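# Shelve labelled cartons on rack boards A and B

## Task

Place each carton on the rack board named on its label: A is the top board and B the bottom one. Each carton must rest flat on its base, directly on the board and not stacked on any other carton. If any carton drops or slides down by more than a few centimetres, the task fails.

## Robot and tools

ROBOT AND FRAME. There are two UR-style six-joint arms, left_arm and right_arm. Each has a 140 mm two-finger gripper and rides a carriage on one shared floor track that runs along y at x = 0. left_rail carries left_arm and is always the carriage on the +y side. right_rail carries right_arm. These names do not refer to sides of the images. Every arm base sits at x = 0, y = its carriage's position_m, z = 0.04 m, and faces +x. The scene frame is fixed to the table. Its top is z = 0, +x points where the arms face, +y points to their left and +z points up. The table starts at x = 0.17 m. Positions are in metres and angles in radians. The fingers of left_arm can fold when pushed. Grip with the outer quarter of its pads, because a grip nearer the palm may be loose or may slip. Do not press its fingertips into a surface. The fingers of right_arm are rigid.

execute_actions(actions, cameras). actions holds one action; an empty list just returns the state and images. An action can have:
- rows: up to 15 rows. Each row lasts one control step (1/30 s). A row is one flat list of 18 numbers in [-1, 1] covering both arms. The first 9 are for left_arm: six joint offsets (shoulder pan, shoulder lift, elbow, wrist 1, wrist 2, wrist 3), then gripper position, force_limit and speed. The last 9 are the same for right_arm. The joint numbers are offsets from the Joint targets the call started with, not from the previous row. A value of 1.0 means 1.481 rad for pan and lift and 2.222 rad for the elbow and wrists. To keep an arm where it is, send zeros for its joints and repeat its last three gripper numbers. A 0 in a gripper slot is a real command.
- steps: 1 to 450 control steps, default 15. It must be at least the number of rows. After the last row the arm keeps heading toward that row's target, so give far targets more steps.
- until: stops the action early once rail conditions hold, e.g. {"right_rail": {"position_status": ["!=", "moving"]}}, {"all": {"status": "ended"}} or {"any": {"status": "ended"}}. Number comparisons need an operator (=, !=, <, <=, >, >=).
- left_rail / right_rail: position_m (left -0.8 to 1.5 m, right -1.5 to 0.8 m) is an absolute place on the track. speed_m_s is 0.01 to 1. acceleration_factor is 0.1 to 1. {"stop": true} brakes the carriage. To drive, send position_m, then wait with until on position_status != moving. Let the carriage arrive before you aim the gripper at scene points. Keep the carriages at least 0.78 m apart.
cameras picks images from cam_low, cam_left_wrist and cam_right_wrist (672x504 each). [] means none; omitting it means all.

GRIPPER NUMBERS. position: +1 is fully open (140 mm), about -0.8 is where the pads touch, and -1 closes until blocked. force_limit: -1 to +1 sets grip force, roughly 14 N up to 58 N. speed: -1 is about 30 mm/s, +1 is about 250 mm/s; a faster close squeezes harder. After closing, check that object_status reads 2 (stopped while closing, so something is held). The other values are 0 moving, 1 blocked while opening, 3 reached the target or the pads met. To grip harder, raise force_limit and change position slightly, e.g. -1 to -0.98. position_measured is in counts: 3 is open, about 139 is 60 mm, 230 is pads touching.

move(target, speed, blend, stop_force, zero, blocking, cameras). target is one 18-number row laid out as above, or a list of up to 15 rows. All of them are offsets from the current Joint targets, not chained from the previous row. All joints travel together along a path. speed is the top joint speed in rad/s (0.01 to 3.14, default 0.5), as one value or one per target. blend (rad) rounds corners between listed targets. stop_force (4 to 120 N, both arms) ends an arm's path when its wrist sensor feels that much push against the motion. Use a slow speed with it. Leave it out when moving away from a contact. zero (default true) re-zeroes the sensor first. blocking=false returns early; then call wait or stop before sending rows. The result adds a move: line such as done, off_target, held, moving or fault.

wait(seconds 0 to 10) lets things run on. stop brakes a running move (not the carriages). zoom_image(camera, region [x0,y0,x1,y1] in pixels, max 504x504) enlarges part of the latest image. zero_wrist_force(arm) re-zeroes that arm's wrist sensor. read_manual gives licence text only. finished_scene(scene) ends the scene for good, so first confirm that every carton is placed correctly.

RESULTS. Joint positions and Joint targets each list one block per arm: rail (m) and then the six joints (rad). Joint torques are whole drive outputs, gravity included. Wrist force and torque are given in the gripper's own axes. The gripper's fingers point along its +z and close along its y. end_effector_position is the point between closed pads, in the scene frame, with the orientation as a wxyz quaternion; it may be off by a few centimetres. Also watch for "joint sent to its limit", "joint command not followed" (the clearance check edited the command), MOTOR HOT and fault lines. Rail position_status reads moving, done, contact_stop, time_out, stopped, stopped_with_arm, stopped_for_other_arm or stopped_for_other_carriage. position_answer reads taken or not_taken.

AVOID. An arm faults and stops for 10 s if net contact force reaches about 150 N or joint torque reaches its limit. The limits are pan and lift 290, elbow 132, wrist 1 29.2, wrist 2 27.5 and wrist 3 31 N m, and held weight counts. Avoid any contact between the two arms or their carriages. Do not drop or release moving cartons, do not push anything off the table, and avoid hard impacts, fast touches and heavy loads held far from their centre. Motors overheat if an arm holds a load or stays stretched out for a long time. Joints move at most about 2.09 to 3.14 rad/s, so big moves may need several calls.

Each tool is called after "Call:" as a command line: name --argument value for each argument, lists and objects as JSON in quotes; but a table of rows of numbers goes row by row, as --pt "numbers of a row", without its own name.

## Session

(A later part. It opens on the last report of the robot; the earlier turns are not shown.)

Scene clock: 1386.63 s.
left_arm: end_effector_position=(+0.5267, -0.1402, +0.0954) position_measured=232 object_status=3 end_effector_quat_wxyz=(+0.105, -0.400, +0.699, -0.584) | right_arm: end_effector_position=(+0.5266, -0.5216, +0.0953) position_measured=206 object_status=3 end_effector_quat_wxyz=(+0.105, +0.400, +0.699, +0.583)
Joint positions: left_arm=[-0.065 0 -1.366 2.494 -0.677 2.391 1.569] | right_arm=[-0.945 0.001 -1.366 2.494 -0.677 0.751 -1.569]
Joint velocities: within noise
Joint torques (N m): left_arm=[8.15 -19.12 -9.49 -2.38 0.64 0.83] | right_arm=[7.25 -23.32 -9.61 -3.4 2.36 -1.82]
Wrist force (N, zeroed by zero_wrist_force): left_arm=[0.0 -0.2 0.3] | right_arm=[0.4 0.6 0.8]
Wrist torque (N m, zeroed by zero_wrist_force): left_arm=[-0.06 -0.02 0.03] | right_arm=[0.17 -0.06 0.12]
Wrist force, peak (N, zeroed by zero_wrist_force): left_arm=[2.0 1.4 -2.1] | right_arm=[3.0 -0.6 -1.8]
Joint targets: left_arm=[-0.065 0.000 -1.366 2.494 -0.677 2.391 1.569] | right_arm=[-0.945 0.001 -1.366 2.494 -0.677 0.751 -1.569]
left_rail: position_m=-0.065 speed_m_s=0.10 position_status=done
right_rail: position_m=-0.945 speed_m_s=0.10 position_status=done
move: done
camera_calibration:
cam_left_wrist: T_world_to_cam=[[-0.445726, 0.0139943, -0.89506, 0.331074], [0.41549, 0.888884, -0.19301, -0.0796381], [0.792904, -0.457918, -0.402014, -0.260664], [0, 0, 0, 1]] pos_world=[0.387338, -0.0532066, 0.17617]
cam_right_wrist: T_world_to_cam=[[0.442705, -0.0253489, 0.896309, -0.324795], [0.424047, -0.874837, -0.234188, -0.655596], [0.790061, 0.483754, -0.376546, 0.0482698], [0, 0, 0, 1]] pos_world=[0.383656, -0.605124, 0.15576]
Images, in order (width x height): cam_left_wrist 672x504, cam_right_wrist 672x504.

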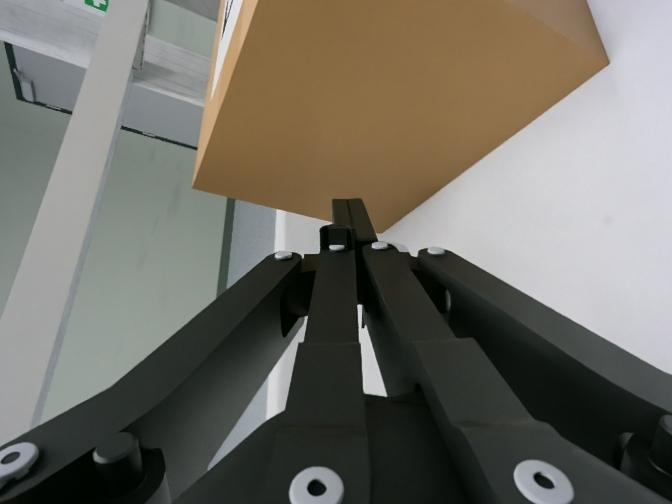

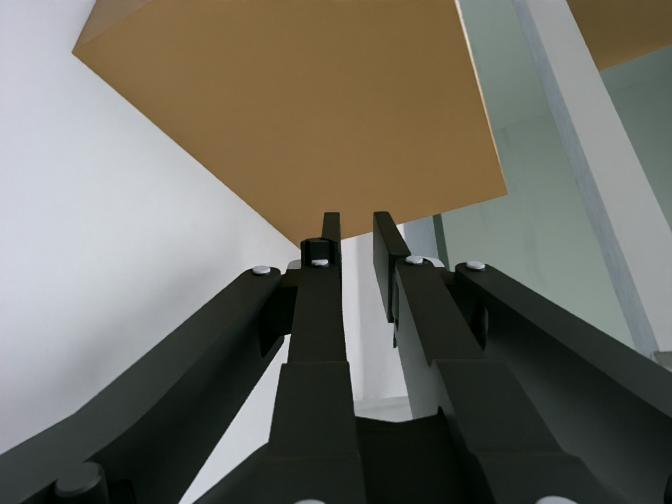

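Call:
execute_actions --actions '[{"left_rail": {"position_m": -0.098, "speed_m_s": 0.05}, "right_rail": {"position_m": -0.91, "speed_m_s": 0.05}, "steps": 90, "until": {"left_rail": {"position_status": ["!=", "moving"]}, "right_rail": {"position_status": ["!=", "moving"]}}}]' --cameras '[]'

Call:
execute_actions --actions '[{"left_rail": {"position_m": -0.103, "speed_m_s": 0.01}, "right_rail": {"position_m": -0.903, "speed_m_s": 0.01}, "steps": 90, "until": {"left_rail": {"position_status": ["!=", "moving"]}, "right_rail": {"position_status": ["!=", "moving"]}}}]' --cameras '[]'

Call:
execute_actions --actions '[{"left_rail": {"position_m": -0.106}, "right_rail": {"position_m": -0.9}, "steps": 60, "until": {"left_rail": {"position_status": ["!=", "moving"]}, "right_rail": {"position_status": ["!=", "moving"]}}}]' --cameras '[]'

Scene clock: 1403.53 s.
left_arm: end_effector_position=(+0.5266, -0.1731, +0.0953) position_measured=232 object_status=3 end_effector_quat_wxyz=(+0.105, -0.400, +0.699, -0.584) | right_arm: end_effector_position=(+0.5266, -0.4867, +0.0952) position_measured=206 object_status=3 end_effector_quat_wxyz=(+0.105, +0.400, +0.699, +0.583)
Joint positions: left_arm=[-0.098 0 -1.366 2.494 -0.677 2.391 1.569] | right_arm=[-0.91 0.001 -1.366 2.494 -0.677 0.751 -1.569]
Joint velocities: within noise
Joint torques (N m): left_arm=[10.86 -20.36 -17.63 -0.07 2.01 0.82] | right_arm=[9 -25.73 -16.81 -1.13 2.24 -1.54]
Wrist force (N, zeroed by zero_wrist_force): left_arm=[0.1 0.1 -0.3] | right_arm=[0.3 -0.1 0.1]
Wrist torque (N m, zeroed by zero_wrist_force): left_arm=[0.03 -0.01 0.00] | right_arm=[-0.02 -0.06 0.00]
Wrist force, peak (N, zeroed by zero_wrist_force): left_arm=[-0.9 0.1 -0.6] | right_arm=[-0.6 0.1 -1.0]
Joint targets: left_arm=[-0.098 0.000 -1.366 2.494 -0.677 2.391 1.569] | right_arm=[-0.910 0.001 -1.366 2.494 -0.677 0.751 -1.569]
Tool commands: left_gripper/position=-1.0 left_gripper/force_limit=+0.0 left_gripper/speed=-1.0 right_gripper/position=-0.61 right_gripper/force_limit=+0.0 right_gripper/speed=-1.0
left_rail: position_m=-0.098 speed_m_s=0.05 position_status=done
right_rail: position_m=-0.910 speed_m_s=0.05 position_status=done
No camera images: "cameras" was empty.

Scene clock: 1404.50 s.
left_arm: end_effector_position=(+0.5266, -0.1782, +0.0953) position_measured=232 object_status=3 end_effector_quat_wxyz=(+0.105, -0.400, +0.699, -0.584) | right_arm: end_effector_position=(+0.5266, -0.4796, +0.0952) position_measured=206 object_status=3 end_effector_quat_wxyz=(+0.105, +0.400, +0.699, +0.583)
Joint positions: left_arm=[-0.103 0 -1.366 2.494 -0.677 2.391 1.569] | right_arm=[-0.903 0.001 -1.366 2.494 -0.677 0.751 -1.569]
Joint velocities: within noise
Joint torques (N m): left_arm=[9.82 -20.14 -18.77 -0.02 2.11 0.98] | right_arm=[10.95 -26.29 -18.91 -0.45 2.22 -1.88]
Wrist force (N, zeroed by zero_wrist_force): left_arm=[0.1 0.1 -0.3] | right_arm=[0.3 0.1 0.1]
Wrist torque (N m, zeroed by zero_wrist_force): left_arm=[0.00 -0.03 0.00] | right_arm=[0.05 -0.07 0.00]
Wrist force, peak (N, zeroed by zero_wrist_force): left_arm=[-0.2 0.5 0.0] | right_arm=[0.6 -0.4 -0.1]
Joint targets: left_arm=[-0.103 0.000 -1.366 2.494 -0.677 2.391 1.569] | right_arm=[-0.903 0.001 -1.366 2.494 -0.677 0.751 -1.569]
Tool commands: left_gripper/position=-1.0 left_gripper/force_limit=+0.0 left_gripper/speed=-1.0 right_gripper/position=-0.61 right_gripper/force_limit=+0.0 right_gripper/speed=-1.0
left_rail: position_m=-0.103 speed_m_s=0.01 position_status=done
right_rail: position_m=-0.903 speed_m_s=0.01 position_status=done
No camera images: "cameras" was empty.

Scene clock: 1405.07 s.
left_arm: end_effector_position=(+0.5266, -0.1812, +0.0953) position_measured=232 object_status=3 end_effector_quat_wxyz=(+0.105, -0.400, +0.699, -0.584) | right_arm: end_effector_position=(+0.5266, -0.4766, +0.0952) position_measured=206 object_status=3 end_effector_quat_wxyz=(+0.105, +0.400, +0.699, +0.583)
Joint positions: left_arm=[-0.106 0 -1.366 2.494 -0.677 2.391 1.569] | right_arm=[-0.9 0.001 -1.366 2.494 -0.677 0.751 -1.569]
Joint velocities: within noise
Joint torques (N m): left_arm=[10.18 -22.13 -20.54 0.16 1.86 0.74] | right_arm=[9.69 -27.4 -19.82 -0.07 2.25 -1.66]
Wrist force (N, zeroed by zero_wrist_force): left_arm=[0.0 0.3 -0.1] | right_arm=[0.2 -0.1 0.0]
Wrist torque (N m, zeroed by zero_wrist_force): left_arm=[0.04 0.01 0.00] | right_arm=[0.00 -0.06 0.00]
Wrist force, peak (N, zeroed by zero_wrist_force): left_arm=[0.0 0.6 0.1] | right_arm=[0.3 0.1 -0.5]
Joint targets: left_arm=[-0.106 0.000 -1.366 2.494 -0.677 2.391 1.569] | right_arm=[-0.900 0.001 -1.366 2.494 -0.677 0.751 -1.569]
Tool commands: left_gripper/position=-1.0 left_gripper/force_limit=+0.0 left_gripper/speed=-1.0 right_gripper/position=-0.61 right_gripper/force_limit=+0.0 right_gripper/speed=-1.0
left_rail: position_m=-0.106 speed_m_s=0.01 position_status=done
right_rail: position_m=-0.900 speed_m_s=0.01 position_status=done
No camera images: "cameras" was empty.

Call:
execute_actions --actions '[{"left_rail": {"position_m": -0.1085}, "right_rail": {"position_m": -0.8975}, "steps": 60, "until": {"left_rail": {"position_status": ["!=", "moving"]}, "right_rail": {"position_status": ["!=", "moving"]}}}]' --cameras '[]'

Call:
execute_actions --actions '[{"left_rail": {"position_m": -0.1103}, "right_rail": {"position_m": -0.8957}, "steps": 60, "until": {"left_rail": {"position_status": ["!=", "moving"]}, "right_rail": {"position_status": ["!=", "moving"]}}}]' --cameras '[]'

Scene clock: 1410.03 s.
left_arm: end_effector_position=(+0.5266, -0.1836, +0.0953) position_measured=232 object_status=3 end_effector_quat_wxyz=(+0.105, -0.400, +0.699, -0.584) | right_arm: end_effector_position=(+0.5266, -0.4742, +0.0952) position_measured=206 object_status=3 end_effector_quat_wxyz=(+0.105, +0.400, +0.699, +0.583)
Joint positions: left_arm=[-0.108 0 -1.366 2.494 -0.677 2.391 1.569] | right_arm=[-0.898 0.001 -1.366 2.494 -0.677 0.751 -1.569]
Joint velocities: within noise
Joint torques (N m): left_arm=[8.57 -22.63 -25.57 1.31 2.66 0.84] | right_arm=[9.44 -27.39 -23.76 1.17 1.22 -1.83]
Wrist force (N, zeroed by zero_wrist_force): left_arm=[-0.3 0.1 -0.2] | right_arm=[-4.1 2.0 -8.2]
Wrist torque (N m, zeroed by zero_wrist_force): left_arm=[0.03 0.07 0.00] | right_arm=[-0.06 -0.07 0.04]
Wrist force, peak (N, zeroed by zero_wrist_force): left_arm=[-0.5 0.4 -0.6] | right_arm=[-4.1 2.0 -8.2]
Joint targets: left_arm=[-0.109 0.000 -1.366 2.494 -0.677 2.391 1.569] | right_arm=[-0.897 0.001 -1.366 2.494 -0.677 0.751 -1.569]
Tool commands: left_gripper/position=-1.0 left_gripper/force_limit=+0.0 left_gripper/speed=-1.0 right_gripper/position=-0.61 right_gripper/force_limit=+0.0 right_gripper/speed=-1.0
left_rail: position_m=-0.108 position_m_goal=-0.109 speed_m_s=0.01 position_status=done
right_rail: position_m=-0.898 position_m_goal=-0.897 speed_m_s=0.01 position_status=done
No camera images: "cameras" was empty.

Scene clock: 1410.50 s.
left_arm: end_effector_position=(+0.5266, -0.1854, +0.0953) position_measured=232 object_status=3 end_effector_quat_wxyz=(+0.105, -0.400, +0.699, -0.584) | right_arm: end_effector_position=(+0.5266, -0.4724, +0.0952) position_measured=206 object_status=3 end_effector_quat_wxyz=(+0.105, +0.400, +0.699, +0.583)
Joint positions: left_arm=[-0.11 0 -1.366 2.494 -0.677 2.391 1.569] | right_arm=[-0.896 0.001 -1.366 2.494 -0.677 0.751 -1.569]
Joint velocities: within noise
Joint torques (N m): left_arm=[-2.39 -20.87 -25.62 1.16 2.57 0.83] | right_arm=[10.48 -26.66 -23.52 1.5 -1.07 -1.71]
Wrist force (N, zeroed by zero_wrist_force): left_arm=[-9.6 -3.2 -24.4] | right_arm=[-12.4 6.2 -29.2]
Wrist torque (N m, zeroed by zero_wrist_force): left_arm=[0.11 -0.02 -0.03] | right_arm=[-0.25 -0.03 0.10]
Wrist force, peak (N, zeroed by zero_wrist_force): left_arm=[-9.6 -3.2 -24.4] | right_arm=[-12.4 6.2 -29.2]
Joint targets: left_arm=[-0.110 0.000 -1.366 2.494 -0.677 2.391 1.569] | right_arm=[-0.896 0.001 -1.366 2.494 -0.677 0.751 -1.569]
Tool commands: left_gripper/position=-1.0 left_gripper/force_limit=+0.0 left_gripper/speed=-1.0 right_gripper/position=-0.61 right_gripper/force_limit=+0.0 right_gripper/speed=-1.0
left_rail: position_m=-0.110 speed_m_s=0.01 position_status=done
right_rail: position_m=-0.896 speed_m_s=0.01 position_status=done
No camera images: "cameras" was empty.

Call:
execute_actions --actions '[{"left_rail": {"position_m": -0.1118}, "right_rail": {"position_m": -0.8942}, "steps": 60, "until": {"left_rail": {"position_status": ["!=", "moving"]}, "right_rail": {"position_status": ["!=", "moving"]}}}]' --cameras '[]'

Call:
move --target '[0, -0.024378, -0.002901, 0.019149, 0, 0, -1, 0, -1, 0, -0.024378, -0.002901, 0.019149, 0, 0, -0.61, 0, -1]' --speed 0.03 --cameras '[]'

Call:
execute_actions --actions '[{"left_rail": {"position_m": -0.1125}, "right_rail": {"position_m": -0.8935}, "steps": 45, "until": {"left_rail": {"position_status": ["!=", "moving"]}, "right_rail": {"position_status": ["!=", "moving"]}}}]' --cameras '["cam_right_wrist"]'

Scene clock: 1422.43 s.
left_arm: end_effector_position=(+0.5266, -0.1869, +0.0953) position_measured=232 object_status=3 end_effector_quat_wxyz=(+0.105, -0.400, +0.699, -0.584) end_effector_velocity=(+0.000, +0.000, +0.000) end_effector_angular_velocity=(+0.000, -0.001, +0.000) | right_arm: end_effector_position=(+0.5266, -0.4709, +0.0952) position_measured=206 object_status=3 end_effector_quat_wxyz=(+0.105, +0.400, +0.699, +0.583)
Joint positions: left_arm=[-0.112 0 -1.366 2.494 -0.677 2.391 1.569] | right_arm=[-0.894 0.001 -1.366 2.494 -0.677 0.751 -1.569]
Joint velocities: left_arm=[-0.001 0 0.001 0 -0.002 0 0] | right_arm=[within noise]
Joint torques (N m): left_arm=[-28.46 -21.95 -31.53 1.91 6.05 0.95] | right_arm=[13.4 -28.63 -17.45 2.13 -9.62 -2.05]
Wrist force (N, zeroed by zero_wrist_force): left_arm=[-27.8 -13.7 -60.1] | right_arm=[-28.7 13.5 -59.3]
Wrist torque (N m, zeroed by zero_wrist_force): left_arm=[0.38 -0.38 -0.16] | right_arm=[-0.49 -0.10 0.20]
Wrist force, peak (N, zeroed by zero_wrist_force): left_arm=[-27.8 -13.7 -60.1] | right_arm=[-28.7 13.5 -59.3]
Joint targets: left_arm=[-0.112 0.000 -1.366 2.494 -0.677 2.391 1.569] | right_arm=[-0.894 0.001 -1.366 2.494 -0.677 0.751 -1.569]
Tool commands: left_gripper/position=-1.0 left_gripper/force_limit=+0.0 left_gripper/speed=-1.0 right_gripper/position=-0.61 right_gripper/force_limit=+0.0 right_gripper/speed=-1.0
left_rail: position_m=-0.112 speed_m_s=0.01 position_status=done
right_rail: position_m=-0.894 speed_m_s=0.01 position_status=done
No camera images: "cameras" was empty.

Scene clock: 1424.17 s.
left_arm: end_effector_position=(+0.5266, -0.1870, +0.1102) position_measured=232 object_status=3 end_effector_quat_wxyz=(+0.105, -0.400, +0.699, -0.584) end_effector_velocity=(+0.000, +0.001, +0.001) end_effector_angular_velocity=(+0.002, -0.003, +0.000) | right_arm: end_effector_position=(+0.5266, -0.4707, +0.1102) position_measured=206 object_status=3 end_effector_quat_wxyz=(+0.105, +0.400, +0.699, +0.583)
Joint positions: left_arm=[-0.112 0 -1.402 2.487 -0.635 2.391 1.569] | right_arm=[-0.894 0.001 -1.402 2.487 -0.635 0.751 -1.569]
Joint velocities: left_arm=[0.001 0 -0.002 0 0.001 -0.001 0.002] | right_arm=[within noise]
Joint torques (N m): left_arm=[-27.3 -63.98 -37.57 1.64 20.01 1] | right_arm=[26.26 -53.14 -29.58 2.1 -8.98 -1.92]
Wrist force (N, zeroed by zero_wrist_force): left_arm=[-37.8 8.0 -34.5] | right_arm=[-38.6 -6.0 -33.7]
Wrist torque (N m, zeroed by zero_wrist_force): left_arm=[-0.19 -1.05 0.10] | right_arm=[0.23 -0.76 -0.03]
Wrist force, peak (N, zeroed by zero_wrist_force): left_arm=[-28.3 -13.6 -60.6] | right_arm=[-29.3 12.5 -59.9]
Joint targets: left_arm=[-0.112 0.000 -1.402 2.487 -0.635 2.391 1.569] | right_arm=[-0.894 0.001 -1.402 2.487 -0.635 0.751 -1.569]
left_rail: position_m=-0.112 speed_m_s=0.01 position_status=done
right_rail: position_m=-0.894 speed_m_s=0.01 position_status=done
move: done
No camera images: "cameras" was empty.

Scene clock: 1424.80 s.
left_arm: end_effector_position=(+0.5266, -0.1876, +0.1103) position_measured=232 object_status=3 end_effector_quat_wxyz=(+0.105, -0.400, +0.699, -0.584) | right_arm: end_effector_position=(+0.5266, -0.4702, +0.1102) position_measured=206 object_status=3 end_effector_quat_wxyz=(+0.105, +0.400, +0.699, +0.583)
Joint positions: left_arm=[-0.112 0 -1.402 2.487 -0.635 2.391 1.569] | right_arm=[-0.894 0.001 -1.402 2.487 -0.635 0.751 -1.569]
Joint velocities: within noise
Joint torques (N m): left_arm=[-28.22 -63.51 -36.92 1.27 23.29 0.69] | right_arm=[33.08 -54.05 -27.77 1.76 -9.18 -1.72]
Wrist force (N, zeroed by zero_wrist_force): left_arm=[-46.4 7.1 -43.4] | right_arm=[-47.2 -5.6 -42.7]
Wrist torque (N m, zeroed by zero_wrist_force): left_arm=[-0.22 -1.26 0.10] | right_arm=[0.15 -0.91 -0.03]
Wrist force, peak (N, zeroed by zero_wrist_force): left_arm=[-46.4 7.1 -43.4] | right_arm=[-47.2 -5.6 -42.7]
Joint targets: left_arm=[-0.112 0.000 -1.402 2.487 -0.635 2.391 1.569] | right_arm=[-0.894 0.001 -1.402 2.487 -0.635 0.751 -1.569]
Tool commands: left_gripper/position=-1.0 left_gripper/force_limit=+0.0 left_gripper/speed=-1.0 right_gripper/position=-0.61 right_gripper/force_limit=+0.0 right_gripper/speed=-1.0
left_rail: position_m=-0.112 speed_m_s=0.01 position_status=done
right_rail: position_m=-0.894 speed_m_s=0.01 position_status=done
camera_calibration:
cam_right_wrist: T_world_to_cam=[[0.442725, -0.0253879, 0.896298, -0.336872], [0.424027, -0.874836, -0.234227, -0.607037], [0.790061, 0.483753, -0.376546, 0.0289668], [0, 0, 0, 1]] pos_world=[0.383656, -0.553624, 0.17066]
Images, in order (width x height): cam_right_wrist 672x504.

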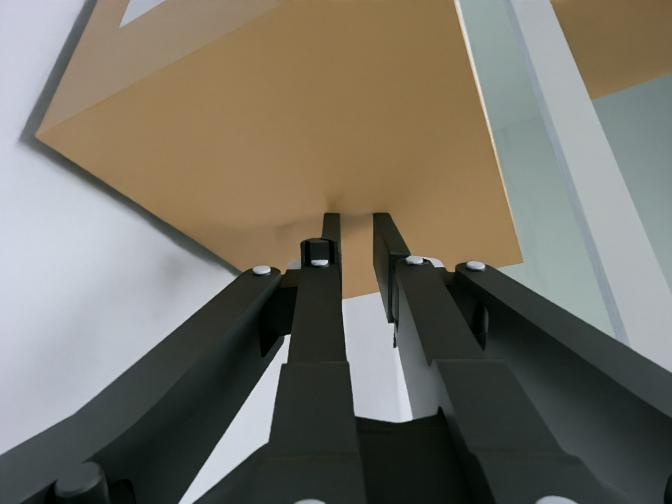

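Call:
move --target '[0, -0.29124, -0.093882, 0.287998, 0, 0, -1, 0, -1, 0, -0.29124, -0.093882, 0.287998, 0, 0, -0.61, 0, -1]' --speed 0.13 --cameras '[]'

Call:
move --pt "0 0.075402 -0.037916 -0.012341 0 0 -1 0 -1 0 0.075402 -0.037916 -0.012341 0 0 -0.61 0 -1" --pt "0 0.145541 -0.079044 -0.017962 0 0 -1 0 -1 0 0.145541 -0.079044 -0.017962 0 0 -0.61 0 -1" --pt "0 0.206257 -0.119385 -0.018088 0 0 -1 0 -1 0 0.206257 -0.119385 -0.018088 0 0 -0.61 0 -1" --pt "0 0.239338 -0.143217 -0.016305 0 0 -1 0 -1 0 0.239338 -0.143217 -0.016305 0 0 -0.61 0 -1" --speed 0.1 --blend 0.01 --cameras '[]'

Call:
move --target '[0, 0.010253, 0.00846, -0.015303, 0, 0, -1, 0, -1, 0, 0.010253, 0.00846, -0.015303, 0, 0, -0.61, 0, -1]' --speed 0.03 --cameras '["cam_right_wrist"]'

Scene clock: 1453.13 s.
left_arm: end_effector_position=(+0.5137, -0.1877, +0.3573) position_measured=232 object_status=3 end_effector_quat_wxyz=(+0.105, -0.400, +0.699, -0.584) | right_arm: end_effector_position=(+0.5137, -0.4701, +0.3572) position_measured=206 object_status=3 end_effector_quat_wxyz=(+0.105, +0.400, +0.699, +0.583)
Joint positions: left_arm=[-0.113 0 -1.833 2.279 0.005 2.391 1.569] | right_arm=[-0.893 0.001 -1.833 2.279 0.005 0.751 -1.569]
Joint velocities: within noise
Joint torques (N m): left_arm=[-27.66 -43.89 -61.86 0.88 25.39 0.64] | right_arm=[43.28 -34.22 -49.92 1.97 -9.2 -1.88]
Wrist force (N, zeroed by zero_wrist_force): left_arm=[-46.9 7.4 -44.7] | right_arm=[-48.4 -5.7 -43.7]
Wrist torque (N m, zeroed by zero_wrist_force): left_arm=[-0.20 -1.35 0.09] | right_arm=[0.13 -0.90 -0.09]
Wrist force, peak (N, zeroed by zero_wrist_force): left_arm=[-47.2 7.7 -44.6] | right_arm=[-48.7 -5.9 -43.8]
Joint targets: left_arm=[-0.112 0.000 -1.834 2.279 0.005 2.391 1.569] | right_arm=[-0.894 0.001 -1.834 2.279 0.005 0.751 -1.569]
left_rail: position_m=-0.113 position_m_goal=-0.112 speed_m_s=0.01 position_status=done
right_rail: position_m=-0.893 position_m_goal=-0.894 speed_m_s=0.01 position_status=done
move: done
No camera images: "cameras" was empty.

Scene clock: 1457.17 s.
left_arm: end_effector_position=(+0.7196, -0.1878, +0.3573) position_measured=232 object_status=3 end_effector_quat_wxyz=(+0.105, -0.400, +0.699, -0.584) | right_arm: end_effector_position=(+0.7195, -0.4700, +0.3572) position_measured=206 object_status=3 end_effector_quat_wxyz=(+0.105, +0.400, +0.699, +0.583)
Joint positions: left_arm=[-0.113 0 -1.479 1.961 -0.031 2.391 1.569] | right_arm=[-0.893 0.001 -1.479 1.961 -0.031 0.751 -1.569]
Joint velocities: within noise
Joint torques (N m): left_arm=[-29.25 -38.88 -60.27 1.8 24.18 0.43] | right_arm=[36.52 -38.18 -48.55 1.89 -9.47 -1.8]
Wrist force (N, zeroed by zero_wrist_force): left_arm=[-42.5 7.4 -39.6] | right_arm=[-43.0 -5.8 -38.9]
Wrist torque (N m, zeroed by zero_wrist_force): left_arm=[-0.17 -1.13 0.09] | right_arm=[0.16 -0.96 -0.01]
Wrist force, peak (N, zeroed by zero_wrist_force): left_arm=[-47.0 8.0 -44.9] | right_arm=[-48.4 -6.5 -44.4]
Joint targets: left_arm=[-0.112 0.000 -1.479 1.960 -0.031 2.391 1.569] | right_arm=[-0.894 0.001 -1.479 1.960 -0.031 0.751 -1.569]
left_rail: position_m=-0.113 position_m_goal=-0.112 speed_m_s=0.01 position_status=done
right_rail: position_m=-0.893 position_m_goal=-0.894 speed_m_s=0.01 position_status=done
move: done
No camera images: "cameras" was empty.

Scene clock: 1458.63 s.
left_arm: end_effector_position=(+0.7197, -0.1878, +0.3394) position_measured=232 object_status=3 end_effector_quat_wxyz=(+0.105, -0.400, +0.699, -0.584) | right_arm: end_effector_position=(+0.7196, -0.4700, +0.3394) position_measured=206 object_status=3 end_effector_quat_wxyz=(+0.106, +0.400, +0.699, +0.583)
Joint positions: left_arm=[-0.113 0 -1.464 1.979 -0.065 2.391 1.569] | right_arm=[-0.893 0.001 -1.464 1.979 -0.065 0.751 -1.569]
Joint velocities: within noise
Joint torques (N m): left_arm=[-32.28 -35.03 -36.86 -4.23 23.18 0.32] | right_arm=[32.8 -38.6 -28.04 -3.01 -9.3 -1.95]
Wrist force (N, zeroed by zero_wrist_force): left_arm=[-42.8 6.9 -40.4] | right_arm=[-42.5 0.6 -40.2]
Wrist torque (N m, zeroed by zero_wrist_force): left_arm=[-0.15 -1.20 0.07] | right_arm=[0.19 -0.87 0.08]
Wrist force, peak (N, zeroed by zero_wrist_force): left_arm=[-43.1 7.4 -40.0] | right_arm=[-43.8 -6.4 -39.1]
Joint targets: left_arm=[-0.112 0.000 -1.464 1.979 -0.065 2.391 1.569] | right_arm=[-0.894 0.001 -1.464 1.979 -0.065 0.751 -1.569]
left_rail: position_m=-0.113 position_m_goal=-0.112 speed_m_s=0.01 position_status=done
right_rail: position_m=-0.893 position_m_goal=-0.894 speed_m_s=0.01 position_status=done
move: done
camera_calibration:
cam_right_wrist: T_world_to_cam=[[0.442561, -0.0253363, 0.89638, -0.627565], [0.424072, -0.874848, -0.234101, -0.635121], [0.790128, 0.483734, -0.376429, -0.0374407], [0, 0, 0, 1]] pos_world=[0.576656, -0.553424, 0.399761]
Images, in order (width x height): cam_right_wrist 672x504.

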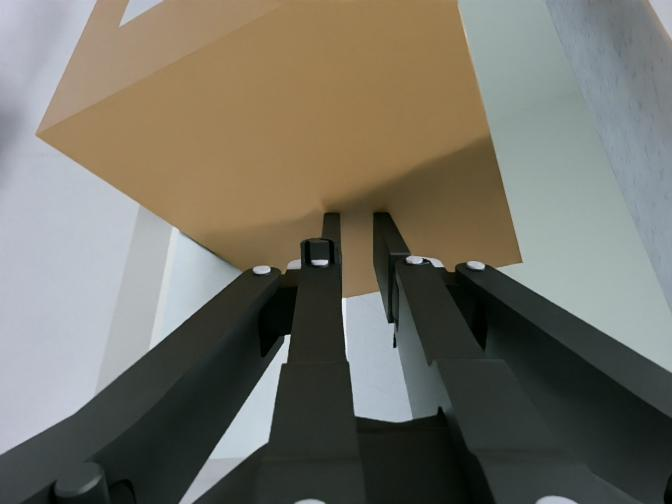

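Call:
move --target '[0, 0.001722, 0.001391, -0.002552, 0, 0, -1, 0, -1, 0, 0.001722, 0.001391, -0.002552, 0, 0, -0.61, 0, -1]' --speed 0.01 --cameras '[]'

Scene clock: 1465.90 s.
left_arm: end_effector_position=(+0.7196, -0.1878, +0.3364) position_measured=232 object_status=3 end_effector_quat_wxyz=(+0.105, -0.400, +0.699, -0.584) | right_arm: end_effector_position=(+0.7196, -0.4700, +0.3363) position_measured=206 object_status=3 end_effector_quat_wxyz=(+0.105, +0.400, +0.699, +0.583)
Joint positions: left_arm=[-0.113 0 -1.461 1.982 -0.071 2.391 1.569] | right_arm=[-0.893 0.001 -1.461 1.982 -0.071 0.751 -1.569]
Joint velocities: within noise
Joint torques (N m): left_arm=[-43.81 -18.19 -24.92 -1.15 20.93 1] | right_arm=[33.2 -27.56 -23.16 -2.45 -9.42 -1.84]
Wrist force (N, zeroed by zero_wrist_force): left_arm=[-36.3 -11.5 -57.6] | right_arm=[-39.6 10.2 -54.3]
Wrist torque (N m, zeroed by zero_wrist_force): left_arm=[0.20 -0.66 -0.17] | right_arm=[0.07 -0.63 0.31]
Wrist force, peak (N, zeroed by zero_wrist_force): left_arm=[-36.2 -11.4 -57.8] | right_arm=[-37.1 12.1 -58.1]
Joint targets: left_arm=[-0.112 0.000 -1.461 1.982 -0.071 2.391 1.569] | right_arm=[-0.894 0.001 -1.461 1.982 -0.071 0.751 -1.569]
left_rail: position_m=-0.113 position_m_goal=-0.112 speed_m_s=0.01 position_status=done
right_rail: position_m=-0.893 position_m_goal=-0.894 speed_m_s=0.01 position_status=done
move: done
No camera images: "cameras" was empty.

Call:
move --target '[0,0.000574,0.000464,-0.000851,0,0,-1,0,-1,0,0.000574,0.000464,-0.000851,0,0,-0.61,0,-1]' --speed 0.01 --cameras '[]'

Scene clock: 1515.10 s.
left_arm: end_effector_position=(+0.7196, -0.1878, +0.3354) position_measured=232 object_status=3 end_effector_quat_wxyz=(+0.105, -0.400, +0.699, -0.584) | right_arm: end_effector_position=(+0.7196, -0.4700, +0.3353) position_measured=206 object_status=3 end_effector_quat_wxyz=(+0.105, +0.400, +0.699, +0.583)
Joint positions: left_arm=[-0.113 0 -1.461 1.983 -0.073 2.391 1.569] | right_arm=[-0.893 0.001 -1.461 1.983 -0.073 0.751 -1.569]
Joint velocities: within noise
Joint torques (N m): left_arm=[-48.75 -14.26 -24.91 -0.78 18.41 0.73] | right_arm=[53.78 -24.27 -19.44 -1.11 -9.14 -1.75]
Wrist force (N, zeroed by zero_wrist_force): left_arm=[-34.7 -12.1 -60.4] | right_arm=[-38.9 14.5 -56.1]
Wrist torque (N m, zeroed by zero_wrist_force): left_arm=[0.35 -0.61 -0.20] | right_arm=[-0.09 -0.56 0.39]
Wrist force, peak (N, zeroed by zero_wrist_force): left_arm=[-34.4 -13.1 -60.6] | right_arm=[-38.9 14.5 -56.1]
Joint targets: left_arm=[-0.112 0.000 -1.460 1.983 -0.073 2.391 1.569] | right_arm=[-0.894 0.001 -1.460 1.983 -0.073 0.751 -1.569]
left_rail: position_m=-0.113 position_m_goal=-0.112 speed_m_s=0.01 position_status=done
right_rail: position_m=-0.893 position_m_goal=-0.894 speed_m_s=0.01 position_status=done
move: done
No camera images: "cameras" was empty.

Call:
execute_actions --actions '[{"left_rail":{"position_m":-0.1045,"speed_m_s":0.01},"right_rail":{"position_m":-0.9015,"speed_m_s":0.01},"steps":150,"until":{"left_rail":{"position_status":["!=","moving"]},"right_rail":{"position_status":["!=","moving"]}}}]' --cameras '[]'

Call:
zero_wrist_force --arm "left_arm"

Call:
zero_wrist_force --arm "right_arm"

Scene clock: 1525.90 s.
left_arm: end_effector_position=(+0.7196, -0.1798, +0.3353) position_measured=232 object_status=3 end_effector_quat_wxyz=(+0.105, -0.400, +0.699, -0.584) | right_arm: end_effector_position=(+0.7195, -0.4780, +0.3352) position_measured=206 object_status=3 end_effector_quat_wxyz=(+0.105, +0.400, +0.699, +0.583)
Joint positions: left_arm=[-0.104 0 -1.46 1.983 -0.073 2.391 1.569] | right_arm=[-0.902 0.001 -1.46 1.983 -0.073 0.751 -1.569]
Joint velocities: within noise
Joint torques (N m): left_arm=[9.97 -50.12 -37.36 -1.28 -1.45 0.8] | right_arm=[-14.57 -58.15 -43.47 0.75 2.57 -1.42]
Wrist force (N, zeroed by zero_wrist_force): left_arm=[-0.5 0.3 0.0] | right_arm=[-3.2 2.5 -0.7]
Wrist torque (N m, zeroed by zero_wrist_force): left_arm=[0.07 0.11 -0.01] | right_arm=[0.56 0.71 -0.04]
Wrist force, peak (N, zeroed by zero_wrist_force): left_arm=[-34.4 -13.2 -62.0] | right_arm=[-38.3 15.8 -57.7]
Joint targets: left_arm=[-0.105 0.000 -1.460 1.983 -0.073 2.391 1.569] | right_arm=[-0.902 0.001 -1.460 1.983 -0.073 0.751 -1.569]
Tool commands: left_gripper/position=-1.0 left_gripper/force_limit=+0.0 left_gripper/speed=-1.0 right_gripper/position=-0.61 right_gripper/force_limit=+0.0 right_gripper/speed=-1.0
left_rail: position_m=-0.104 position_m_goal=-0.105 speed_m_s=0.01 position_status=done
right_rail: position_m=-0.902 position_m_goal=-0.901 speed_m_s=0.01 position_status=done
No camera images: "cameras" was empty.

Wrist force sensor zeroed.

Wrist force sensor zeroed.

Call:
move --target '[0,-0.079105,0.051582,0.00117,0,0,-1,0,-1,0,-0.079105,0.051582,0.00117,0,0,-0.61,0,-1]' --speed 0.15 --cameras '["cam_right_wrist"]'

Call:
zero_wrist_force --arm "left_arm"

Call:
zero_wrist_force --arm "right_arm"

Call:
execute_actions --actions '[{"left_rail":{"position_m":-0.1107,"speed_m_s":0.01},"right_rail":{"position_m":-0.8953,"speed_m_s":0.01},"steps":150,"until":{"left_rail":{"position_status":["!=","moving"]},"right_rail":{"position_status":["!=","moving"]}}}]' --cameras '[]'

Scene clock: 1536.77 s.
left_arm: end_effector_position=(+0.6488, -0.1797, +0.3403) position_measured=232 object_status=3 end_effector_quat_wxyz=(+0.105, -0.400, +0.699, -0.584) | right_arm: end_effector_position=(+0.6487, -0.4781, +0.3402) position_measured=206 object_status=3 end_effector_quat_wxyz=(+0.105, +0.400, +0.699, +0.583)
Joint positions: left_arm=[-0.104 0 -1.577 2.098 -0.07 2.391 1.569] | right_arm=[-0.902 0.001 -1.577 2.098 -0.07 0.751 -1.569]
Joint velocities: within noise
Joint torques (N m): left_arm=[9.74 -61.45 -32.78 2.74 -1.45 0.43] | right_arm=[-9.38 -52.63 -29.1 3.23 2.5 -1.51]
Wrist force (N, zeroed by zero_wrist_force): left_arm=[0.2 0.0 0.0] | right_arm=[-0.4 -0.4 0.5]
Wrist torque (N m, zeroed by zero_wrist_force): left_arm=[0.00 -0.03 0.00] | right_arm=[-0.07 0.06 -0.03]
Wrist force, peak (N, zeroed by zero_wrist_force): left_arm=[-0.6 -1.1 0.6] | right_arm=[-0.7 1.0 0.7]
Joint targets: left_arm=[-0.105 0.000 -1.578 2.098 -0.070 2.391 1.569] | right_arm=[-0.902 0.001 -1.578 2.098 -0.070 0.751 -1.569]
left_rail: position_m=-0.104 position_m_goal=-0.105 speed_m_s=0.01 position_status=done
right_rail: position_m=-0.902 position_m_goal=-0.901 speed_m_s=0.01 position_status=done
move: done
camera_calibration:
cam_right_wrist: T_world_to_cam=[[0.442705, -0.0253489, 0.896309, -0.59725], [0.424047, -0.874837, -0.234188, -0.611877], [0.790061, 0.483754, -0.376546, 0.0229279], [0, 0, 0, 1]] pos_world=[0.505756, -0.561524, 0.40066]
Images, in order (width x height): cam_right_wrist 672x504.

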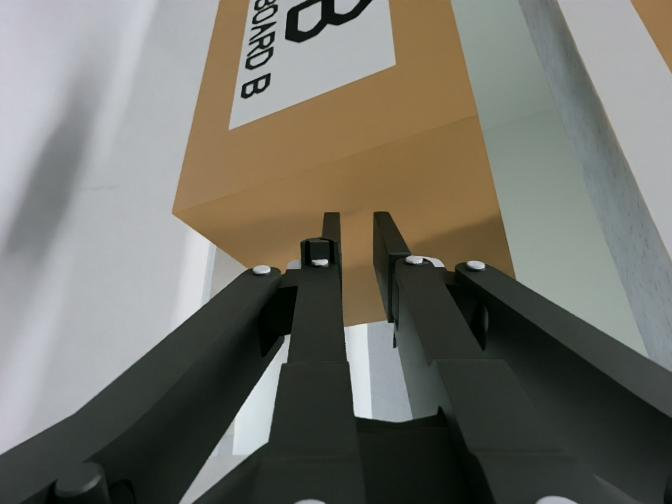

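Wrist force sensor zeroed.

Wrist force sensor zeroed.

Scene clock: 1537.70 s.
left_arm: end_effector_position=(+0.6487, -0.1858, +0.3403) position_measured=232 object_status=3 end_effector_quat_wxyz=(+0.105, -0.400, +0.699, -0.584) | right_arm: end_effector_position=(+0.6487, -0.4720, +0.3402) position_measured=206 object_status=3 end_effector_quat_wxyz=(+0.106, +0.400, +0.699, +0.583)
Joint positions: left_arm=[-0.111 0 -1.578 2.098 -0.07 2.391 1.569] | right_arm=[-0.895 0 -1.578 2.098 -0.07 0.751 -1.569]
Joint velocities: within noise
Joint torques (N m): left_arm=[-10.15 -54.98 -34.39 2.08 4.23 0.51] | right_arm=[7.81 -45.48 -29.25 2.9 -3.38 -1.6]
Wrist force (N, zeroed by zero_wrist_force): left_arm=[-14.9 -3.7 -24.5] | right_arm=[-16.1 4.6 -24.8]
Wrist torque (N m, zeroed by zero_wrist_force): left_arm=[0.08 -0.35 -0.04] | right_arm=[-0.06 -0.08 0.07]
Wrist force, peak (N, zeroed by zero_wrist_force): left_arm=[-14.7 -4.2 -24.7] | right_arm=[-16.1 4.6 -24.8]
Joint targets: left_arm=[-0.111 0.000 -1.578 2.098 -0.070 2.391 1.569] | right_arm=[-0.895 0.001 -1.578 2.098 -0.070 0.751 -1.569]
Tool commands: left_gripper/position=-1.0 left_gripper/force_limit=+0.0 left_gripper/speed=-1.0 right_gripper/position=-0.61 right_gripper/force_limit=+0.0 right_gripper/speed=-1.0
left_rail: position_m=-0.111 speed_m_s=0.01 position_status=done
right_rail: position_m=-0.895 speed_m_s=0.01 position_status=done
No camera images: "cameras" was empty.

Call:
move --pt "0 0.040273 -0.02759 0.000747 0 0 -1 0 -1 0 0.040273 -0.02759 0.000747 0 0 -0.61 0 -1" --pt "0 0.076249 -0.053901 0.00308 0 0 -1 0 -1 0 0.076249 -0.053901 0.00308 0 0 -0.61 0 -1" --speed 0.03 --blend 0.005 --cameras '["cam_right_wrist"]'

Scene clock: 1549.27 s.
left_arm: end_effector_position=(+0.7196, -0.1860, +0.3403) position_measured=232 object_status=3 end_effector_quat_wxyz=(+0.105, -0.400, +0.699, -0.584) | right_arm: end_effector_position=(+0.7195, -0.4718, +0.3402) position_measured=206 object_status=3 end_effector_quat_wxyz=(+0.105, +0.400, +0.699, +0.583)
Joint positions: left_arm=[-0.111 0 -1.465 1.978 -0.063 2.391 1.569] | right_arm=[-0.895 0.001 -1.465 1.978 -0.063 0.751 -1.569]
Joint velocities: within noise
Joint torques (N m): left_arm=[-26.3 -38.02 -57.08 1.41 10.61 0.39] | right_arm=[24.77 -37.66 -45.21 2.71 -10.91 -1.21]
Wrist force (N, zeroed by zero_wrist_force): left_arm=[-18.6 4.2 -18.5] | right_arm=[-17.2 -1.1 -19.3]
Wrist torque (N m, zeroed by zero_wrist_force): left_arm=[-0.19 -0.51 0.07] | right_arm=[0.11 -0.38 0.00]
Wrist force, peak (N, zeroed by zero_wrist_force): left_arm=[-15.4 -4.1 -27.3] | right_arm=[-16.7 5.2 -27.1]
Joint targets: left_arm=[-0.111 0.000 -1.465 1.978 -0.063 2.391 1.569] | right_arm=[-0.895 0.001 -1.465 1.978 -0.063 0.751 -1.569]
left_rail: position_m=-0.111 speed_m_s=0.01 position_status=done
right_rail: position_m=-0.895 speed_m_s=0.01 position_status=done
move: done
camera_calibration:
cam_right_wrist: T_world_to_cam=[[0.442776, -0.0253052, 0.896275, -0.628436], [0.424029, -0.874849, -0.234178, -0.636388], [0.790031, 0.483735, -0.376632, -0.0360151], [0, 0, 0, 1]] pos_world=[0.576556, -0.555224, 0.40066]
Images, in order (width x height): cam_right_wrist 672x504.

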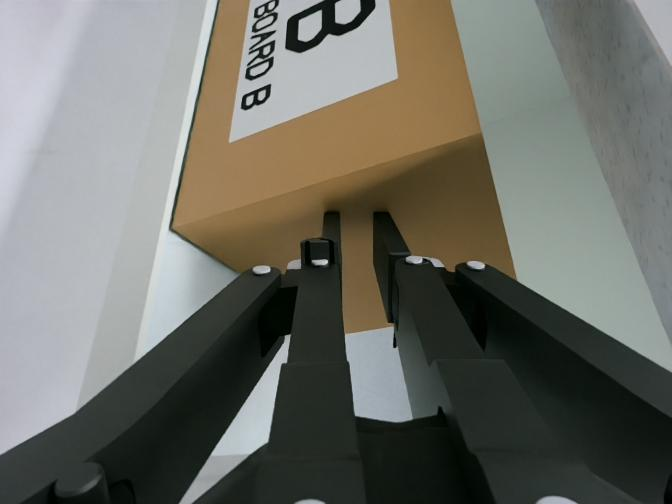

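Call:
zoom_image --camera "cam_right_wrist" --region '[120, 160, 260, 265]'

Scaled by 3.600.

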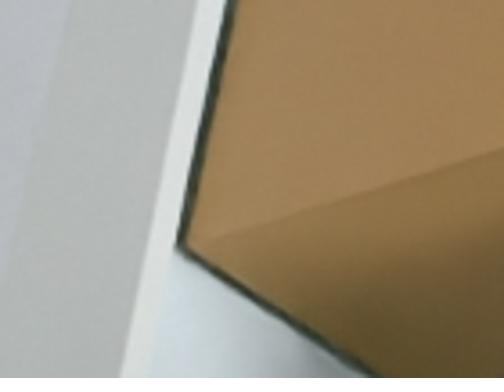

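Call:
execute_actions --actions '[{"left_rail":{"position_m":-0.1027,"speed_m_s":0.01},"right_rail":{"position_m":-0.9033,"speed_m_s":0.01},"steps":150,"until":{"left_rail":{"position_status":["!=","moving"]},"right_rail":{"position_status":["!=","moving"]}}}]' --cameras '[]'

Call:
move --pt "0 -0.074036 0.052439 -0.003093 0 0 -1 0 -1 0 -0.074036 0.052439 -0.003093 0 0 -0.61 0 -1" --pt "0 -0.231371 0.141924 0.012288 0 0 -1 0 -1 0 -0.231371 0.141924 0.012288 0 0 -0.61 0 -1" --pt "0 -0.362455 -0.02644 0.268022 0 0 -1 0 -1 0 -0.362455 -0.02644 0.268022 0 0 -0.61 0 -1" --speed '[0.15,0.3,0.35]' --blend 0.02 --cameras '[]'

Call:
execute_actions --actions '[{"left_rail":{"position_m":0.6,"speed_m_s":0.3,"acceleration_factor":0.4},"steps":240,"until":{"left_rail":{"position_status":["!=","moving"]}}}]' --cameras '[]'

Call:
execute_actions --actions '[{"right_rail":{"position_m":-0.32,"speed_m_s":0.3,"acceleration_factor":0.4},"steps":240,"until":{"right_rail":{"position_status":["!=","moving"]}}}]' --cameras '["cam_left_wrist","cam_right_wrist"]'

Scene clock: 1583.37 s.
left_arm: end_effector_position=(+0.7197, -0.1780, +0.3403) position_measured=232 object_status=3 end_effector_quat_wxyz=(+0.105, -0.400, +0.699, -0.584) | right_arm: end_effector_position=(+0.7196, -0.4798, +0.3402) position_measured=206 object_status=3 end_effector_quat_wxyz=(+0.105, +0.400, +0.699, +0.583)
Joint positions: left_arm=[-0.103 0 -1.465 1.978 -0.063 2.391 1.569] | right_arm=[-0.903 0.001 -1.465 1.978 -0.063 0.751 -1.569]
Joint velocities: within noise
Joint torques (N m): left_arm=[-2.69 -38.72 -48.21 1.17 -1.21 0.61] | right_arm=[-11.41 -42.54 -39.81 -0.78 2.65 -1.46]
Wrist force (N, zeroed by zero_wrist_force): left_arm=[0.1 0.0 0.1] | right_arm=[0.7 0.5 -2.9]
Wrist torque (N m, zeroed by zero_wrist_force): left_arm=[-0.01 -0.03 -0.01] | right_arm=[0.10 -0.14 0.04]
Wrist force, peak (N, zeroed by zero_wrist_force): left_arm=[-18.7 4.9 -18.3] | right_arm=[-17.6 -2.9 -20.3]
Joint targets: left_arm=[-0.103 0.000 -1.465 1.978 -0.063 2.391 1.569] | right_arm=[-0.903 0.001 -1.465 1.978 -0.063 0.751 -1.569]
Tool commands: left_gripper/position=-1.0 left_gripper/force_limit=+0.0 left_gripper/speed=-1.0 right_gripper/position=-0.61 right_gripper/force_limit=+0.0 right_gripper/speed=-1.0
left_rail: position_m=-0.103 speed_m_s=0.01 position_status=done
right_rail: position_m=-0.903 speed_m_s=0.01 position_status=done
No camera images: "cameras" was empty.

Scene clock: 1587.10 s.
left_arm: end_effector_position=(+0.4707, -0.1778, +0.6153) position_measured=232 object_status=3 end_effector_quat_wxyz=(+0.105, -0.400, +0.699, -0.584) | right_arm: end_effector_position=(+0.4707, -0.4800, +0.6152) position_measured=206 object_status=3 end_effector_quat_wxyz=(+0.105, +0.400, +0.699, +0.583)
Joint positions: left_arm=[-0.103 0 -2.002 1.919 0.532 2.391 1.569] | right_arm=[-0.903 0.001 -2.002 1.919 0.532 0.751 -1.569]
Joint velocities: within noise
Joint torques (N m): left_arm=[11.02 -32.97 -59.8 3.02 0.58 0.21] | right_arm=[-7.33 -20.19 -49.7 3.58 0.77 -1.09]
Wrist force (N, zeroed by zero_wrist_force): left_arm=[0.2 -0.2 -0.1] | right_arm=[0.4 0.1 -2.6]
Wrist torque (N m, zeroed by zero_wrist_force): left_arm=[-0.04 -0.06 0.00] | right_arm=[-0.01 -0.05 -0.02]
Wrist force, peak (N, zeroed by zero_wrist_force): left_arm=[1.3 2.3 -0.8] | right_arm=[1.8 1.5 -3.5]
Joint targets: left_arm=[-0.103 0.000 -2.002 1.919 0.532 2.391 1.569] | right_arm=[-0.903 0.001 -2.002 1.919 0.532 0.751 -1.569]
left_rail: position_m=-0.103 speed_m_s=0.01 position_status=done
right_rail: position_m=-0.903 speed_m_s=0.01 position_status=done
move: done
No camera images: "cameras" was empty.

Scene clock: 1590.80 s.
left_arm: end_effector_position=(+0.4707, +0.5248, +0.6154) position_measured=232 object_status=3 end_effector_quat_wxyz=(+0.105, -0.400, +0.699, -0.584) end_effector_velocity=(+0.000, +0.000, -0.002) end_effector_angular_velocity=(+0.000, +0.004, -0.001) | right_arm: end_effector_position=(+0.4707, -0.4800, +0.6153) position_measured=206 object_status=3 end_effector_quat_wxyz=(+0.105, +0.400, +0.699, +0.583)
Joint positions: left_arm=[0.6 0 -2.002 1.919 0.532 2.391 1.569] | right_arm=[-0.903 0.001 -2.002 1.919 0.532 0.751 -1.569]
Joint velocities: left_arm=[0.001 -0.002 0.001 0.002 0.001 0 -0.001] | right_arm=[within noise]
Joint torques (N m): left_arm=[10.04 -29.96 -54.2 1.1 1.92 0.31] | right_arm=[4.48 -20.41 -43.29 1.7 -1.07 -1.27]
Wrist force (N, zeroed by zero_wrist_force): left_arm=[0.4 0.1 -0.2] | right_arm=[0.3 -0.1 -2.7]
Wrist torque (N m, zeroed by zero_wrist_force): left_arm=[0.02 -0.08 -0.01] | right_arm=[-0.01 -0.04 -0.02]
Wrist force, peak (N, zeroed by zero_wrist_force): left_arm=[0.9 0.3 0.9] | right_arm=[0.5 -0.3 -2.8]
Joint targets: left_arm=[0.600 0.000 -2.002 1.919 0.532 2.391 1.569] | right_arm=[-0.903 0.001 -2.002 1.919 0.532 0.751 -1.569]
Tool commands: left_gripper/position=-1.0 left_gripper/force_limit=+0.0 left_gripper/speed=-1.0 right_gripper/position=-0.61 right_gripper/force_limit=+0.0 right_gripper/speed=-1.0
left_rail: position_m=0.600 speed_m_s=0.30 position_status=done
right_rail: position_m=-0.903 speed_m_s=0.01 position_status=done
No camera images: "cameras" was empty.

Scene clock: 1594.10 s.
left_arm: end_effector_position=(+0.4707, +0.5249, +0.6154) position_measured=232 object_status=3 end_effector_quat_wxyz=(+0.105, -0.400, +0.699, -0.584) | right_arm: end_effector_position=(+0.4706, +0.1033, +0.6153) position_measured=206 object_status=3 end_effector_quat_wxyz=(+0.105, +0.400, +0.699, +0.583) end_effector_velocity=(+0.000, +0.001, +0.000) end_effector_angular_velocity=(+0.000, -0.001, +0.002)
Joint positions: left_arm=[0.6 0 -2.002 1.919 0.532 2.391 1.569] | right_arm=[-0.32 0.001 -2.002 1.919 0.532 0.751 -1.569]
Joint velocities: left_arm=[within noise] | right_arm=[0.001 0 0 0 0 -0.001 -0.002]
Joint torques (N m): left_arm=[10 -27.73 -47.19 -0.19 2.84 0.07] | right_arm=[9.34 -19.78 -37.45 -0.15 -2.85 -1.24]
Wrist force (N, zeroed by zero_wrist_force): left_arm=[0.0 -0.2 -0.1] | right_arm=[0.3 0.0 -2.5]
Wrist torque (N m, zeroed by zero_wrist_force): left_arm=[-0.05 0.00 -0.01] | right_arm=[-0.01 -0.05 -0.02]
Wrist force, peak (N, zeroed by zero_wrist_force): left_arm=[0.3 0.1 -0.6] | right_arm=[0.0 0.1 -3.0]
Joint targets: left_arm=[0.600 0.000 -2.002 1.919 0.532 2.391 1.569] | right_arm=[-0.320 0.001 -2.002 1.919 0.532 0.751 -1.569]
Tool commands: left_gripper/position=-1.0 left_gripper/force_limit=+0.0 left_gripper/speed=-1.0 right_gripper/position=-0.61 right_gripper/force_limit=+0.0 right_gripper/speed=-1.0
left_rail: position_m=0.600 speed_m_s=0.30 position_status=done
right_rail: position_m=-0.320 speed_m_s=0.30 position_status=done
camera_calibration:
cam_left_wrist: T_world_to_cam=[[-0.445619, 0.0139339, -0.895114, 0.762278], [0.415473, 0.888894, -0.193, -0.547121], [0.792973, -0.4579, -0.401897, 0.297187], [0, 0, 0, 1]] pos_world=[0.331338, 0.611794, 0.69617]
cam_right_wrist: T_world_to_cam=[[0.442561, -0.0253363, 0.89638, -0.750246], [0.424072, -0.874848, -0.234101, 0.0365474], [0.790128, 0.483734, -0.376429, -0.0140807], [0, 0, 0, 1]] pos_world=[0.327656, 0.0197763, 0.675761]
Images, in order (width x height): cam_left_wrist 672x504, cam_right_wrist 672x504.

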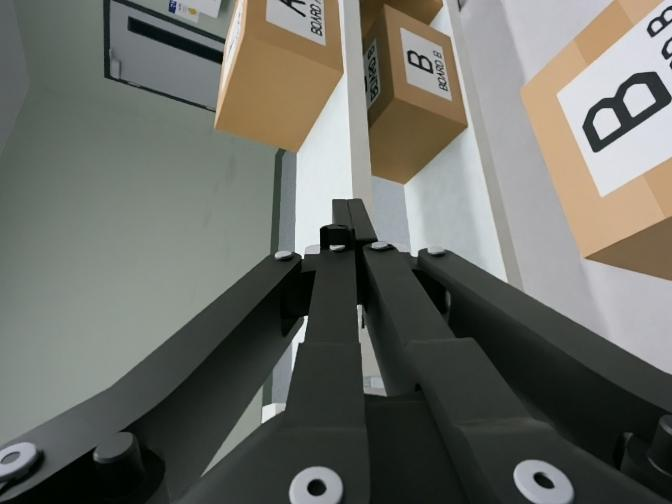

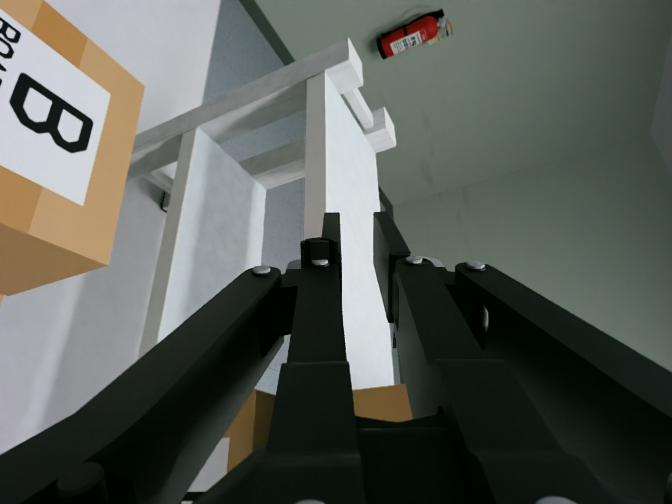

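Call:
zoom_image --camera "cam_right_wrist" --region '[60, 70, 180, 280]'

Call:
zoom_image --camera "cam_left_wrist" --region '[500, 70, 620, 280]'

Scaled by 2.400.

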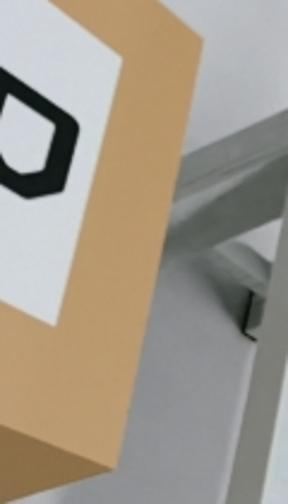

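Scaled by 2.400.

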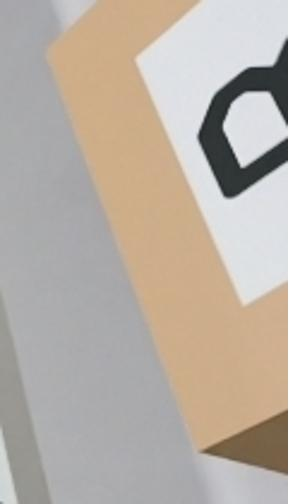

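Call:
move --target '[0,0.132272,0.258766,-0.346927,0,0,-1,0,-1,0,0.132272,0.258766,-0.346927,0,0,-0.61,0,-1]' --speed 0.35 --cameras '["cam_left_wrist","cam_right_wrist"]'

Scene clock: 1713.87 s.
left_arm: end_effector_position=(+0.4557, +0.5249, +0.2445) position_measured=232 object_status=3 end_effector_quat_wxyz=(+0.105, -0.400, +0.699, -0.584) | right_arm: end_effector_position=(+0.4556, +0.1033, +0.2444) position_measured=206 object_status=3 end_effector_quat_wxyz=(+0.105, +0.400, +0.699, +0.583)
Joint positions: left_arm=[0.6 0 -1.806 2.494 -0.238 2.391 1.569] | right_arm=[-0.32 0.001 -1.806 2.494 -0.238 0.751 -1.569]
Joint velocities: within noise
Joint torques (N m): left_arm=[10.62 5.27 -27.25 -2.61 1.14 -0.06] | right_arm=[2.21 -1.07 -23.61 -2.97 -1.77 -1.36]
Wrist force (N, zeroed by zero_wrist_force): left_arm=[0.2 -0.2 -0.2] | right_arm=[0.5 -0.1 -2.3]
Wrist torque (N m, zeroed by zero_wrist_force): left_arm=[-0.02 -0.05 0.00] | right_arm=[-0.05 -0.08 0.01]
Wrist force, peak (N, zeroed by zero_wrist_force): left_arm=[2.1 0.6 -1.9] | right_arm=[2.2 -0.7 -4.4]
Joint targets: left_arm=[0.600 0.000 -1.806 2.494 -0.238 2.391 1.569] | right_arm=[-0.320 0.001 -1.806 2.494 -0.238 0.751 -1.569]
left_rail: position_m=0.600 speed_m_s=0.30 position_status=done
right_rail: position_m=-0.320 speed_m_s=0.30 position_status=done
move: done
camera_calibration:
cam_left_wrist: T_world_to_cam=[[-0.445619, 0.0139339, -0.895114, 0.423596], [0.415473, 0.888894, -0.193, -0.612473], [0.792973, -0.4579, -0.401897, 0.160018], [0, 0, 0, 1]] pos_world=[0.316338, 0.611794, 0.32527]
cam_right_wrist: T_world_to_cam=[[0.442631, -0.0252925, 0.896347, -0.411149], [0.424054, -0.87486, -0.234091, -0.0438291], [0.790098, 0.483716, -0.376515, -0.141859], [0, 0, 0, 1]] pos_world=[0.312656, 0.0198763, 0.30486]
Images, in order (width x height): cam_left_wrist 672x504, cam_right_wrist 672x504.

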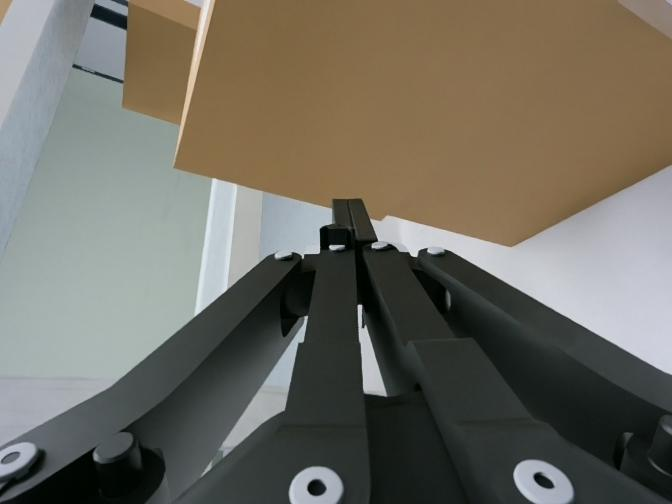

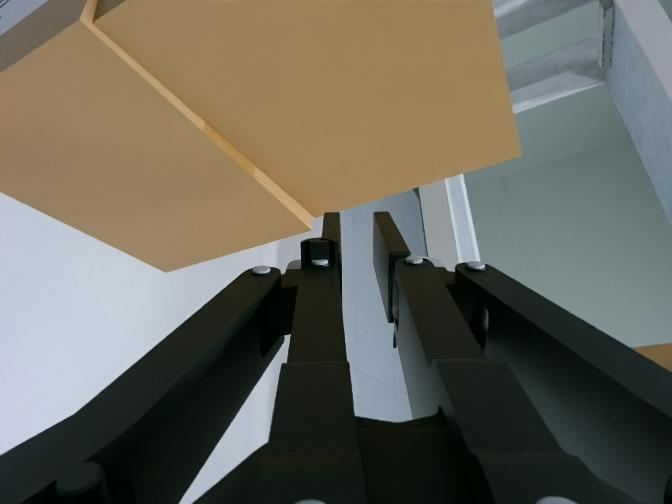

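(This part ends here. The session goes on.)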